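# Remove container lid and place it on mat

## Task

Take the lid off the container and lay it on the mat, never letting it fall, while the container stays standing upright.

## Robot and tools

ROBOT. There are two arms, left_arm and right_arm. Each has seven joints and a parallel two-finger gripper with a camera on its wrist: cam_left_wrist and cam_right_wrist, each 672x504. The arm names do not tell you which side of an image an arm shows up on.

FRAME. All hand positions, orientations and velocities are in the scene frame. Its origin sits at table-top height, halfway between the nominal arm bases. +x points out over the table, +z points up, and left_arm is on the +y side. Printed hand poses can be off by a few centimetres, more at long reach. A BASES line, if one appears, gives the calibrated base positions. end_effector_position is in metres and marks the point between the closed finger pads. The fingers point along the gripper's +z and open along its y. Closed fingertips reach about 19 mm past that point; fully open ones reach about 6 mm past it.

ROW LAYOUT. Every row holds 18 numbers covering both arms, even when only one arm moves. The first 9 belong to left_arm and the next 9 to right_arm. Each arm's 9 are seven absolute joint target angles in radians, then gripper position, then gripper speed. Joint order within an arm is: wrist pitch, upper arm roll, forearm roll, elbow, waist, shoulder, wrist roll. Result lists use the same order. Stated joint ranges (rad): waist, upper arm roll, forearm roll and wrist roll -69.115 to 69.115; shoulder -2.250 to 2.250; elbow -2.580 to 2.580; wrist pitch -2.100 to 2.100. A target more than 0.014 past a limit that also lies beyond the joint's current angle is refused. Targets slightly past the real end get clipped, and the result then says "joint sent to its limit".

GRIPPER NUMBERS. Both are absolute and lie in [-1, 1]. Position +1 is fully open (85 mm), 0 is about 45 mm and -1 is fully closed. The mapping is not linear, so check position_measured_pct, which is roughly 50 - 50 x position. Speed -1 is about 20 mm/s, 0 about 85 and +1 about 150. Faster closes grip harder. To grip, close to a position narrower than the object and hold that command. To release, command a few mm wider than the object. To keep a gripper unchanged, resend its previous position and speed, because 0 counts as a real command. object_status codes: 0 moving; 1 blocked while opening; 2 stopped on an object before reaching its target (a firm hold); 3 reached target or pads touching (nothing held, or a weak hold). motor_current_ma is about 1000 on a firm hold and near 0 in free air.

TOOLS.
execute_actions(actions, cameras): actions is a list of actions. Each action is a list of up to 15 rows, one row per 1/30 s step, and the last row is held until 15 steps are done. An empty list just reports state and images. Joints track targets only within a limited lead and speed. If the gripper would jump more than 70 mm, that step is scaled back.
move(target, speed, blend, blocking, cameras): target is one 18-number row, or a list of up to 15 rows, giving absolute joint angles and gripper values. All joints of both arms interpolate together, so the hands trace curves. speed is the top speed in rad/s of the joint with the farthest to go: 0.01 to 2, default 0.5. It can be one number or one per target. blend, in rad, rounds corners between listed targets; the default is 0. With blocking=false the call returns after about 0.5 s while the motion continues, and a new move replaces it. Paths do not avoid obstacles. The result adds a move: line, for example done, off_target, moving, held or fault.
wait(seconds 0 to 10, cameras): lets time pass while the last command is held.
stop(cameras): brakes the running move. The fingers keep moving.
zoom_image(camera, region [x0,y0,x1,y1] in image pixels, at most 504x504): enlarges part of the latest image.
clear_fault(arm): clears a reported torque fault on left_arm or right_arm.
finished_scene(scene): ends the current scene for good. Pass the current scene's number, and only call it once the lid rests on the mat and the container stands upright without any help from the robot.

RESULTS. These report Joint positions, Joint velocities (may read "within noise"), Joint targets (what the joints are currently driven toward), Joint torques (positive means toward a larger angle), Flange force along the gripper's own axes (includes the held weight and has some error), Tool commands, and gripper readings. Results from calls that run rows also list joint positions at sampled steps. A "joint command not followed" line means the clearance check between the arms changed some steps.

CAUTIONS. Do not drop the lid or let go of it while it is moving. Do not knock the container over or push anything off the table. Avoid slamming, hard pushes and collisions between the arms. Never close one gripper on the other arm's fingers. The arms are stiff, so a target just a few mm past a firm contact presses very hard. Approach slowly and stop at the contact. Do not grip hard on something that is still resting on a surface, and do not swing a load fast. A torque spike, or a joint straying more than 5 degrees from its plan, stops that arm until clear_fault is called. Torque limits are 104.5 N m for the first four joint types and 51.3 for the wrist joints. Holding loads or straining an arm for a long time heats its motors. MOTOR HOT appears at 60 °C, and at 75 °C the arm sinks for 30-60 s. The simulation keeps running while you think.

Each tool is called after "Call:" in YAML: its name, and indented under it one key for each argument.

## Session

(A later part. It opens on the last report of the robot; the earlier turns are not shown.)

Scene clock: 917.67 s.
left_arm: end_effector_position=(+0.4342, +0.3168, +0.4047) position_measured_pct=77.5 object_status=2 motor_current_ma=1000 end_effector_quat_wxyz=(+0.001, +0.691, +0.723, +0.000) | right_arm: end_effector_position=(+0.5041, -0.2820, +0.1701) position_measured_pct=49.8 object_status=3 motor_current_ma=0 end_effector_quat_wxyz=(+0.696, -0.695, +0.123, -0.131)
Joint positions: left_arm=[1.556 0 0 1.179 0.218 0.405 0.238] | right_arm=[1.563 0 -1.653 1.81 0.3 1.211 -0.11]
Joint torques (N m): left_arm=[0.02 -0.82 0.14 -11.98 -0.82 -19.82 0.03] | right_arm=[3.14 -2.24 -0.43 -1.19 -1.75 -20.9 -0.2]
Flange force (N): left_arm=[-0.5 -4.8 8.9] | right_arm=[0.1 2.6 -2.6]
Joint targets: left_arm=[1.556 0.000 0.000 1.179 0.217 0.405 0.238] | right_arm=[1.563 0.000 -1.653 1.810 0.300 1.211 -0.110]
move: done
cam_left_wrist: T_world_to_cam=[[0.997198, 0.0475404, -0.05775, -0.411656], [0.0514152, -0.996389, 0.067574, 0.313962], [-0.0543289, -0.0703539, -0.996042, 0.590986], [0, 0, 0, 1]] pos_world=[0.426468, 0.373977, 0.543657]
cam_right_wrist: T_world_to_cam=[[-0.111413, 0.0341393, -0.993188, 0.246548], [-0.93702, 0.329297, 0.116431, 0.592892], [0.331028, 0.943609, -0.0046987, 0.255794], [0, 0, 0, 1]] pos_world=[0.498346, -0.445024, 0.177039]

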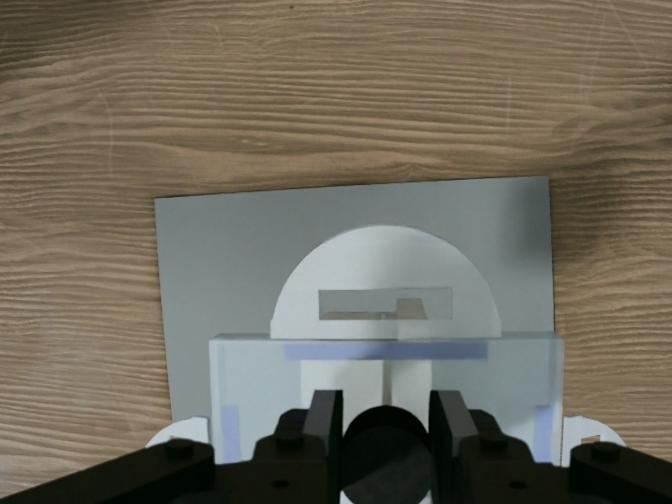

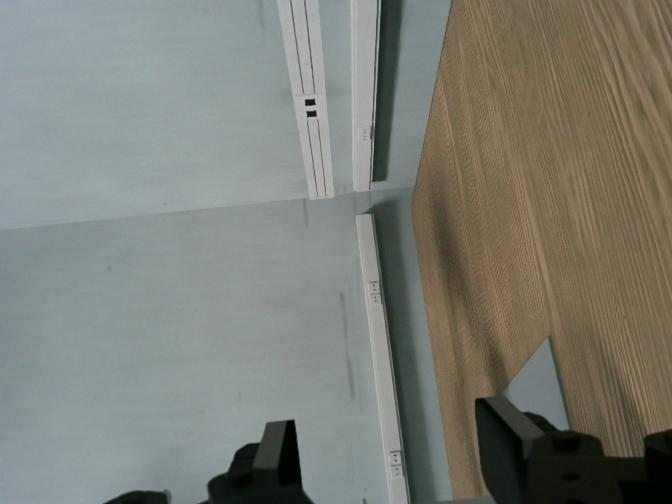

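Call:
move:
  target:
    - [1.2671,0,0,1.4298,0.2703,0.4431,0.2903,-0.7,-1,1.563,0,-1.653,1.81,0.3,1.2105,-0.11,0,-1]
    - [1.0176,0,0,1.5941,0.2703,0.5283,0.2903,-0.7,-1,1.563,0,-1.653,1.81,0.3,1.2105,-0.11,0,-1]
  speed: 0.18
  cameras: ["cam_left_wrist"]

Call:
move:
  target: [0.9814,0,0,1.6136,0.2703,0.545,0.2903,-0.7,-1,1.563,0,-1.653,1.81,0.3,1.2105,-0.11,0,-1]
  speed: 0.02
  cameras: ["cam_left_wrist"]

Scene clock: 936.43 s.
left_arm: end_effector_position=(+0.4272, +0.2924, +0.2205) position_measured_pct=77.5 object_status=2 motor_current_ma=1000 end_effector_quat_wxyz=(+0.001, +0.691, +0.723, +0.000) | right_arm: end_effector_position=(+0.5041, -0.2820, +0.1701) position_measured_pct=49.8 object_status=3 motor_current_ma=0 end_effector_quat_wxyz=(+0.696, -0.695, +0.123, -0.131)
Joint positions: left_arm=[1.018 0 0 1.594 0.27 0.528 0.29] | right_arm=[1.563 0 -1.653 1.81 0.3 1.211 -0.11]
Joint torques (N m): left_arm=[-0.02 -0.56 0.23 -10.53 -0.82 -20.88 -0.01] | right_arm=[3.18 -2.2 -0.44 -1.18 -1.74 -20.87 -0.22]
Flange force (N): left_arm=[-0.2 -4.6 7.4] | right_arm=[0.1 2.5 -2.5]
Joint targets: left_arm=[1.018 0.000 0.000 1.594 0.270 0.528 0.290] | right_arm=[1.563 0.000 -1.653 1.810 0.300 1.211 -0.110]
move: done
cam_left_wrist: T_world_to_cam=[[0.997193, 0.0475331, -0.0578541, -0.414111], [0.0514203, -0.996382, 0.0676682, 0.302419], [-0.0544283, -0.0704531, -0.996029, 0.405489], [0, 0, 0, 1]] pos_world=[0.419468, 0.349577, 0.359457]

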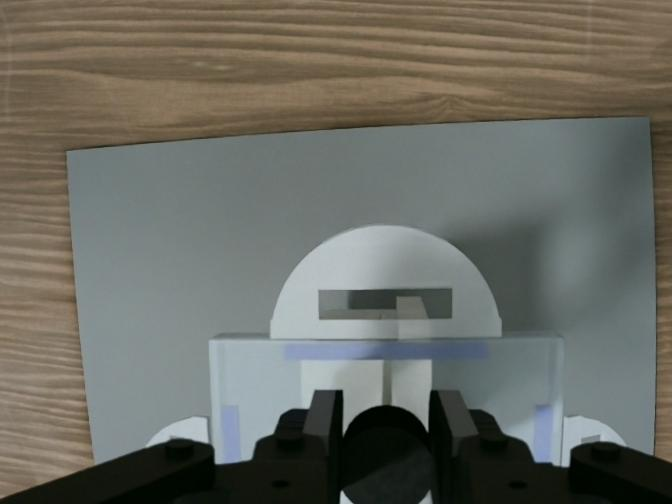

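Scene clock: 938.47 s.
left_arm: end_effector_position=(+0.4271, +0.2924, +0.2074) position_measured_pct=77.5 object_status=2 motor_current_ma=1000 end_effector_quat_wxyz=(+0.001, +0.691, +0.723, +0.000) | right_arm: end_effector_position=(+0.5041, -0.2820, +0.1701) position_measured_pct=49.8 object_status=3 motor_current_ma=0 end_effector_quat_wxyz=(+0.696, -0.695, +0.123, -0.131)
Joint positions: left_arm=[0.981 0 0 1.614 0.27 0.545 0.29] | right_arm=[1.563 0 -1.653 1.81 0.3 1.211 -0.11]
Joint torques (N m): left_arm=[0.01 -0.55 0.27 -10.39 -0.74 -20.99 -0.01] | right_arm=[3.12 -2.21 -0.42 -1.2 -1.73 -20.92 -0.23]
Flange force (N): left_arm=[0.1 -4.9 7.4] | right_arm=[0.0 2.6 -2.6]
Joint targets: left_arm=[0.981 0.000 0.000 1.614 0.270 0.545 0.290] | right_arm=[1.563 0.000 -1.653 1.810 0.300 1.211 -0.110]
move: done
cam_left_wrist: T_world_to_cam=[[0.997193, 0.0475331, -0.0578541, -0.414769], [0.0514203, -0.996382, 0.0676682, 0.303311], [-0.0544283, -0.0704531, -0.996029, 0.392436], [0, 0, 0, 1]] pos_world=[0.419368, 0.349577, 0.346357]

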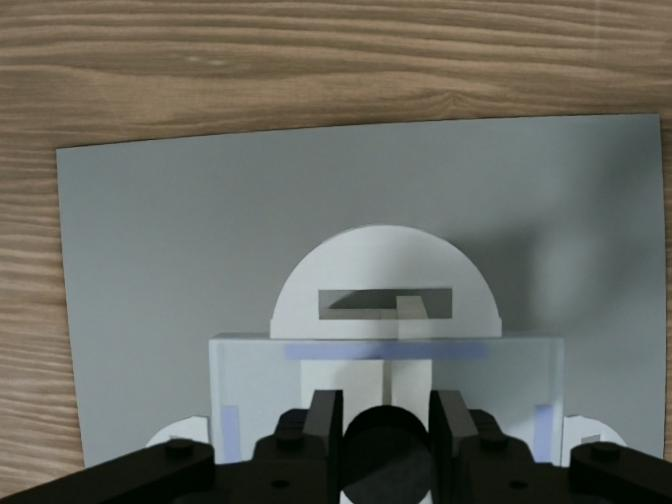

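Call:
move:
  target: [0.9706,0,0,1.6194,0.2703,0.55,0.2903,-0.7,-1,1.563,0,-1.653,1.81,0.3,1.2105,-0.11,0,-1]
  speed: 0.01
  cameras: []

Call:
move:
  target: [0.9652,0,0,1.6223,0.2703,0.5525,0.2903,-0.7,-1,1.563,0,-1.653,1.81,0.3,1.2105,-0.11,0,-1]
  speed: 0.01
  cameras: []

Scene clock: 949.13 s.
left_arm: end_effector_position=(+0.4270, +0.2924, +0.2035) position_measured_pct=77.5 object_status=2 motor_current_ma=1000 end_effector_quat_wxyz=(+0.001, +0.691, +0.723, +0.000) | right_arm: end_effector_position=(+0.5041, -0.2820, +0.1701) position_measured_pct=49.8 object_status=3 motor_current_ma=0 end_effector_quat_wxyz=(+0.696, -0.695, +0.123, -0.131)
Joint positions: left_arm=[0.971 0 0 1.619 0.27 0.55 0.29] | right_arm=[1.563 0 -1.653 1.81 0.3 1.211 -0.11]
Joint torques (N m): left_arm=[-0.02 -0.12 0.45 -8.7 -0.34 -18.02 -0.06] | right_arm=[3.16 -2.26 -0.42 -1.2 -1.75 -20.93 -0.23]
Flange force (N): left_arm=[0.8 -4.6 1.1] | right_arm=[0.0 2.7 -2.6]
Joint targets: left_arm=[0.971 0.000 0.000 1.619 0.270 0.550 0.290] | right_arm=[1.563 0.000 -1.653 1.810 0.300 1.211 -0.110]
move: done

Scene clock: 949.90 s.
left_arm: end_effector_position=(+0.4270, +0.2924, +0.2016) position_measured_pct=77.5 object_status=2 motor_current_ma=1000 end_effector_quat_wxyz=(+0.001, +0.691, +0.723, +0.000) | right_arm: end_effector_position=(+0.5041, -0.2820, +0.1701) position_measured_pct=49.8 object_status=3 motor_current_ma=0 end_effector_quat_wxyz=(+0.696, -0.695, +0.123, -0.131)
Joint positions: left_arm=[0.965 0 0 1.622 0.27 0.552 0.29] | right_arm=[1.563 0 -1.653 1.81 0.3 1.211 -0.11]
Joint torques (N m): left_arm=[-0.22 1.34 1.26 -1.9 1.63 -4.77 0.01] | right_arm=[3.18 -2.23 -0.43 -1.2 -1.76 -20.9 -0.22]
Flange force (N): left_arm=[5.2 -4.4 -26.6] | right_arm=[0.0 2.6 -2.6]
Joint targets: left_arm=[0.965 0.000 0.000 1.622 0.270 0.553 0.290] | right_arm=[1.563 0.000 -1.653 1.810 0.300 1.211 -0.110]
move: done

Back up to the first contact height (~z 0.203).

Call:
move:
  target: [0.9699,0,0,1.6198,0.2703,0.5503,0.2903,-0.7,-1,1.563,0,-1.653,1.81,0.3,1.2105,-0.11,0,-1]
  speed: 0.01
  cameras: ["cam_left_wrist"]

Scene clock: 957.13 s.
left_arm: end_effector_position=(+0.4270, +0.2924, +0.2032) position_measured_pct=77.5 object_status=2 motor_current_ma=1000 end_effector_quat_wxyz=(+0.001, +0.691, +0.723, +0.000) | right_arm: end_effector_position=(+0.5041, -0.2820, +0.1701) position_measured_pct=49.8 object_status=3 motor_current_ma=0 end_effector_quat_wxyz=(+0.696, -0.695, +0.123, -0.131)
Joint positions: left_arm=[0.97 0 0 1.62 0.27 0.55 0.29] | right_arm=[1.563 0 -1.653 1.81 0.3 1.211 -0.11]
Joint torques (N m): left_arm=[0.17 0.14 0.63 -7.17 0.17 -15.42 0.01] | right_arm=[3.13 -2.21 -0.45 -1.23 -1.72 -20.93 -0.19]
Flange force (N): left_arm=[1.9 -4.2 -4.0] | right_arm=[0.0 2.6 -2.6]
Joint targets: left_arm=[0.970 0.000 0.000 1.620 0.270 0.550 0.290] | right_arm=[1.563 0.000 -1.653 1.810 0.300 1.211 -0.110]
move: done
cam_left_wrist: T_world_to_cam=[[0.997188, 0.0475281, -0.0579488, -0.414881], [0.0514163, -0.996389, 0.0675637, 0.303739], [-0.0545284, -0.0703532, -0.996031, 0.388262], [0, 0, 0, 1]] pos_world=[0.419268, 0.349677, 0.342158]

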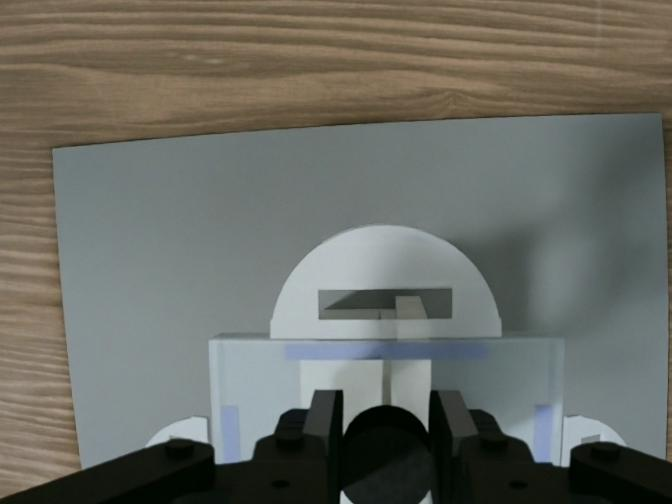

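Release slowly, then rise.

Call:
move:
  target: [0.9704,0,0,1.6195,0.2703,0.5501,0.2903,-0.48,-1,1.563,0,-1.653,1.81,0.3,1.2105,-0.11,0,-1]
  speed: 0.01
  cameras: ["cam_left_wrist"]

Call:
move:
  target: [0.9704,0,0,1.6195,0.2703,0.5501,0.2903,-0.2,-1,1.563,0,-1.653,1.81,0.3,1.2105,-0.11,0,-1]
  speed: 0.01
  cameras: ["cam_left_wrist"]

Scene clock: 963.13 s.
left_arm: end_effector_position=(+0.4270, +0.2924, +0.2034) position_measured_pct=74.0 object_status=3 motor_current_ma=0 end_effector_quat_wxyz=(+0.001, +0.691, +0.723, +0.000) | right_arm: end_effector_position=(+0.5041, -0.2820, +0.1701) position_measured_pct=49.8 object_status=3 motor_current_ma=0 end_effector_quat_wxyz=(+0.696, -0.695, +0.123, -0.131)
Joint positions: left_arm=[0.97 0 0 1.619 0.27 0.55 0.29] | right_arm=[1.563 0 -1.653 1.81 0.3 1.211 -0.11]
Joint torques (N m): left_arm=[0.13 -0.56 0.24 -8.91 -0.64 -18.8 -0.03] | right_arm=[3.15 -2.23 -0.44 -1.21 -1.75 -20.89 -0.2]
Flange force (N): left_arm=[0.1 -4.3 2.8] | right_arm=[0.0 2.5 -2.6]
Joint targets: left_arm=[0.970 0.000 0.000 1.619 0.270 0.550 0.290] | right_arm=[1.563 0.000 -1.653 1.810 0.300 1.211 -0.110]
move: done
cam_left_wrist: T_world_to_cam=[[0.997193, 0.0475331, -0.0578541, -0.414905], [0.0514203, -0.996382, 0.0676682, 0.303686], [-0.0544283, -0.0704531, -0.996029, 0.388453], [0, 0, 0, 1]] pos_world=[0.419268, 0.349677, 0.342357]

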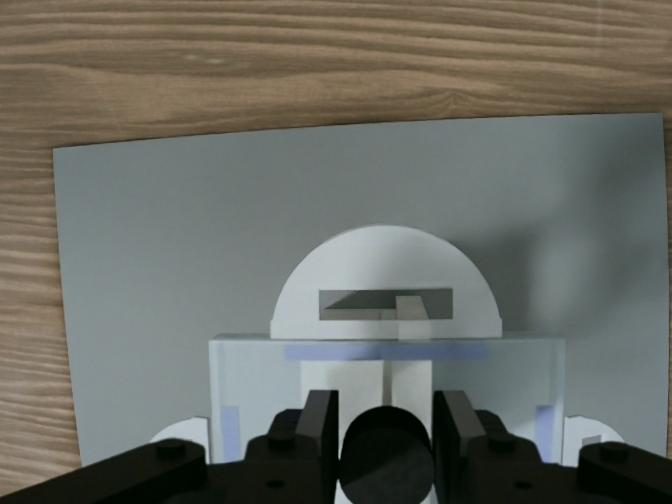

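Scene clock: 964.03 s.
left_arm: end_effector_position=(+0.4270, +0.2924, +0.2034) position_measured_pct=60.2 object_status=0 motor_current_ma=0 end_effector_quat_wxyz=(+0.001, +0.691, +0.723, +0.000) | right_arm: end_effector_position=(+0.5041, -0.2820, +0.1701) position_measured_pct=49.8 object_status=3 motor_current_ma=0 end_effector_quat_wxyz=(+0.696, -0.695, +0.123, -0.131)
Joint positions: left_arm=[0.97 0 0 1.619 0.27 0.55 0.29] | right_arm=[1.563 0 -1.653 1.81 0.3 1.211 -0.11]
Joint torques (N m): left_arm=[0.03 -0.66 0.17 -9.12 -0.75 -18.8 0.01] | right_arm=[3.16 -2.28 -0.42 -1.19 -1.8 -20.96 -0.22]
Flange force (N): left_arm=[0.1 -4.9 2.8] | right_arm=[0.1 2.7 -2.7]
Joint targets: left_arm=[0.970 0.000 0.000 1.619 0.270 0.550 0.290] | right_arm=[1.563 0.000 -1.653 1.810 0.300 1.211 -0.110]
move: done
cam_left_wrist: T_world_to_cam=[[0.997198, 0.0475392, -0.0577547, -0.414944], [0.0514197, -0.996382, 0.0676733, 0.303684], [-0.0543286, -0.0704534, -0.996034, 0.388413], [0, 0, 0, 1]] pos_world=[0.419268, 0.349677, 0.342357]

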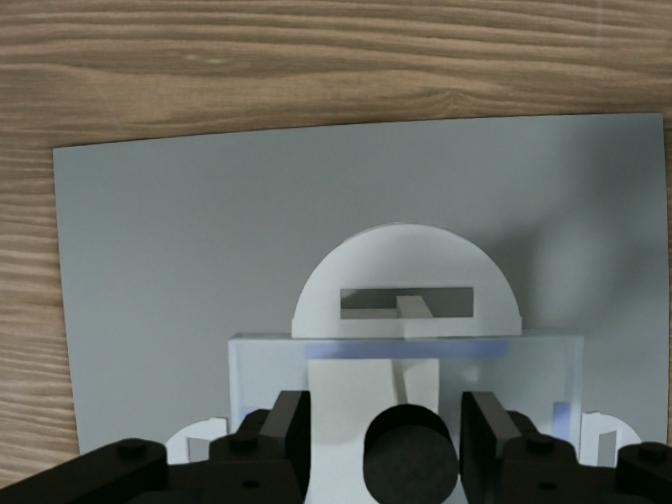

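Call:
wait:
  seconds: 1

Scene clock: 971.00 s.
left_arm: end_effector_position=(+0.4270, +0.2924, +0.2034) position_measured_pct=60.2 object_status=3 motor_current_ma=0 end_effector_quat_wxyz=(+0.001, +0.691, +0.723, +0.000) | right_arm: end_effector_position=(+0.5041, -0.2820, +0.1701) position_measured_pct=49.8 object_status=3 motor_current_ma=0 end_effector_quat_wxyz=(+0.696, -0.695, +0.123, -0.131)
Joint positions: left_arm=[0.97 0 0 1.619 0.27 0.55 0.29] | right_arm=[1.563 0 -1.653 1.81 0.3 1.211 -0.11]
Joint torques (N m): left_arm=[0 -0.68 0.14 -9.15 -0.74 -18.74 -0.03] | right_arm=[3.15 -2.24 -0.47 -1.22 -1.76 -20.88 -0.23]
Flange force (N): left_arm=[0.1 -5.1 2.7] | right_arm=[-0.1 2.5 -2.7]
Joint targets: left_arm=[0.970 0.000 0.000 1.619 0.270 0.550 0.290] | right_arm=[1.563 0.000 -1.653 1.810 0.300 1.211 -0.110]
Tool commands: left_gripper/position=-0.2 left_gripper/speed=-1.0 right_gripper/position=+0.0 right_gripper/speed=-1.0
wait: 1.00 s; at rest from the start
cam_left_wrist: T_world_to_cam=[[0.997198, 0.0475392, -0.0577547, -0.414944], [0.0514197, -0.996382, 0.0676733, 0.303684], [-0.0543286, -0.0704534, -0.996034, 0.388413], [0, 0, 0, 1]] pos_world=[0.419268, 0.349677, 0.342357]
cam_right_wrist: T_world_to_cam=[[-0.111413, 0.0341393, -0.993188, 0.246548], [-0.93702, 0.329297, 0.116431, 0.592892], [0.331028, 0.943609, -0.0046987, 0.255794], [0, 0, 0, 1]] pos_world=[0.498346, -0.445024, 0.177039]

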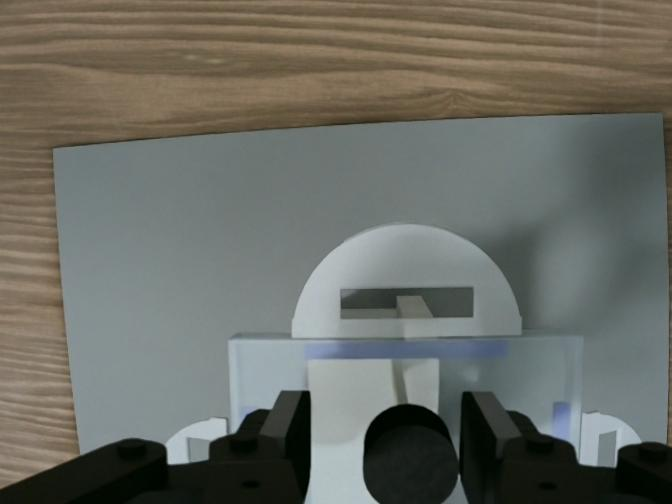

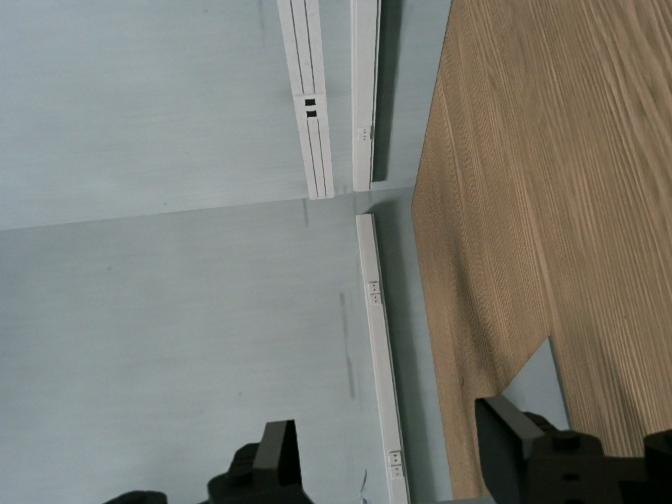

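Call:
move:
  target: [0.9704,0,0,1.6195,0.2703,0.5501,0.2903,-0.1,-1,1.563,0,-1.653,1.81,0.3,1.2105,-0.11,0,-1]
  cameras: ["cam_left_wrist"]

Scene clock: 991.97 s.
left_arm: end_effector_position=(+0.4270, +0.2924, +0.2034) position_measured_pct=55.0 object_status=0 motor_current_ma=0 end_effector_quat_wxyz=(+0.001, +0.691, +0.723, +0.000) | right_arm: end_effector_position=(+0.5041, -0.2820, +0.1701) position_measured_pct=49.8 object_status=3 motor_current_ma=0 end_effector_quat_wxyz=(+0.696, -0.695, +0.123, -0.131)
Joint positions: left_arm=[0.97 0 0 1.619 0.27 0.55 0.29] | right_arm=[1.563 0 -1.653 1.81 0.3 1.211 -0.11]
Joint torques (N m): left_arm=[-0.01 -0.56 0.15 -9.12 -0.79 -18.74 0.07] | right_arm=[3.15 -2.28 -0.42 -1.24 -1.76 -20.91 -0.19]
Flange force (N): left_arm=[0.2 -5.0 2.6] | right_arm=[0.0 2.5 -2.6]
Joint targets: left_arm=[0.970 0.000 0.000 1.619 0.270 0.550 0.290] | right_arm=[1.563 0.000 -1.653 1.810 0.300 1.211 -0.110]
move: done
cam_left_wrist: T_world_to_cam=[[0.997198, 0.0475392, -0.0577547, -0.414944], [0.0514197, -0.996382, 0.0676733, 0.303684], [-0.0543286, -0.0704534, -0.996034, 0.388413], [0, 0, 0, 1]] pos_world=[0.419268, 0.349677, 0.342357]

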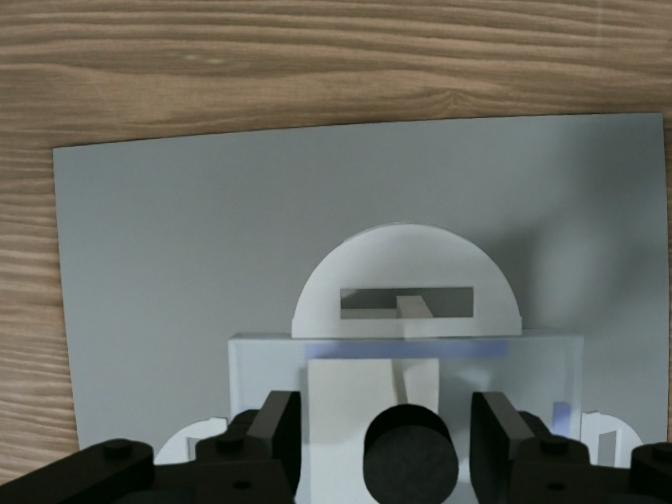

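Call:
move:
  target:
    - [0.9704,0,0,1.6195,0.2703,0.5501,0.2903,0.1,-1,1.563,0,-1.653,1.81,0.3,1.2105,-0.11,0,-1]
    - [1.0176,0,0,1.5941,0.2703,0.5283,0.2903,0.1,-1,1.563,0,-1.653,1.81,0.3,1.2105,-0.11,0,-1]
    - [1.2671,0,0,1.4298,0.2703,0.4431,0.2903,0.1,-1,1.563,0,-1.653,1.81,0.3,1.2105,-0.11,0,-1]
    - [1.5586,0,0,1.1726,0.2703,0.4088,0.2903,0.1,-1,1.563,0,-1.653,1.81,0.3,1.2105,-0.11,0,-1]
  speed: [0.05,0.05,0.2,0.4]
  cameras: ["cam_left_wrist"]

Scene clock: 1003.80 s.
left_arm: end_effector_position=(+0.4289, +0.2919, +0.4047) position_measured_pct=45.0 object_status=3 motor_current_ma=0 end_effector_quat_wxyz=(+0.001, +0.691, +0.723, +0.000) | right_arm: end_effector_position=(+0.5041, -0.2820, +0.1701) position_measured_pct=49.8 object_status=3 motor_current_ma=0 end_effector_quat_wxyz=(+0.696, -0.695, +0.123, -0.131)
Joint positions: left_arm=[1.559 0 0 1.173 0.27 0.409 0.29] | right_arm=[1.563 0 -1.653 1.81 0.3 1.211 -0.11]
Joint torques (N m): left_arm=[0.03 -0.69 0.12 -10.56 -0.76 -17.79 -0.02] | right_arm=[3.15 -2.28 -0.45 -1.22 -1.79 -20.96 -0.22]
Flange force (N): left_arm=[-0.2 -4.6 4.5] | right_arm=[0.0 2.7 -2.7]
Joint targets: left_arm=[1.559 0.000 0.000 1.173 0.270 0.409 0.290] | right_arm=[1.563 0.000 -1.653 1.810 0.300 1.211 -0.110]
move: done
cam_left_wrist: T_world_to_cam=[[0.997198, 0.0475392, -0.0577547, -0.405189], [0.0514197, -0.996382, 0.0676733, 0.289466], [-0.0543286, -0.0704534, -0.996034, 0.588983], [0, 0, 0, 1]] pos_world=[0.421168, 0.349177, 0.543657]

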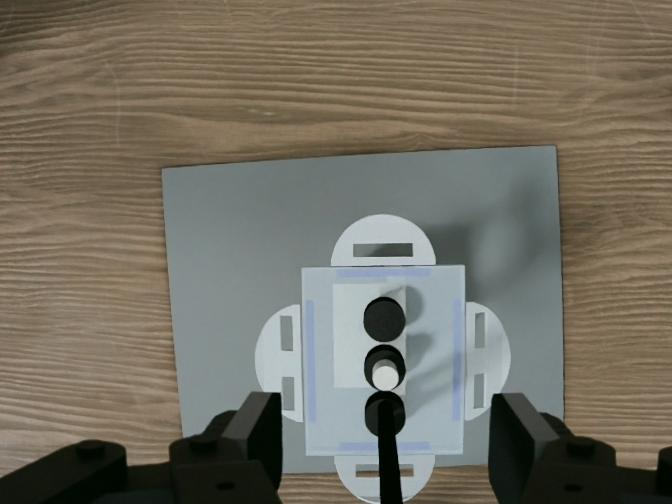

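Call:
finished_scene:
  scene: 2

The scene is finished: the task was done.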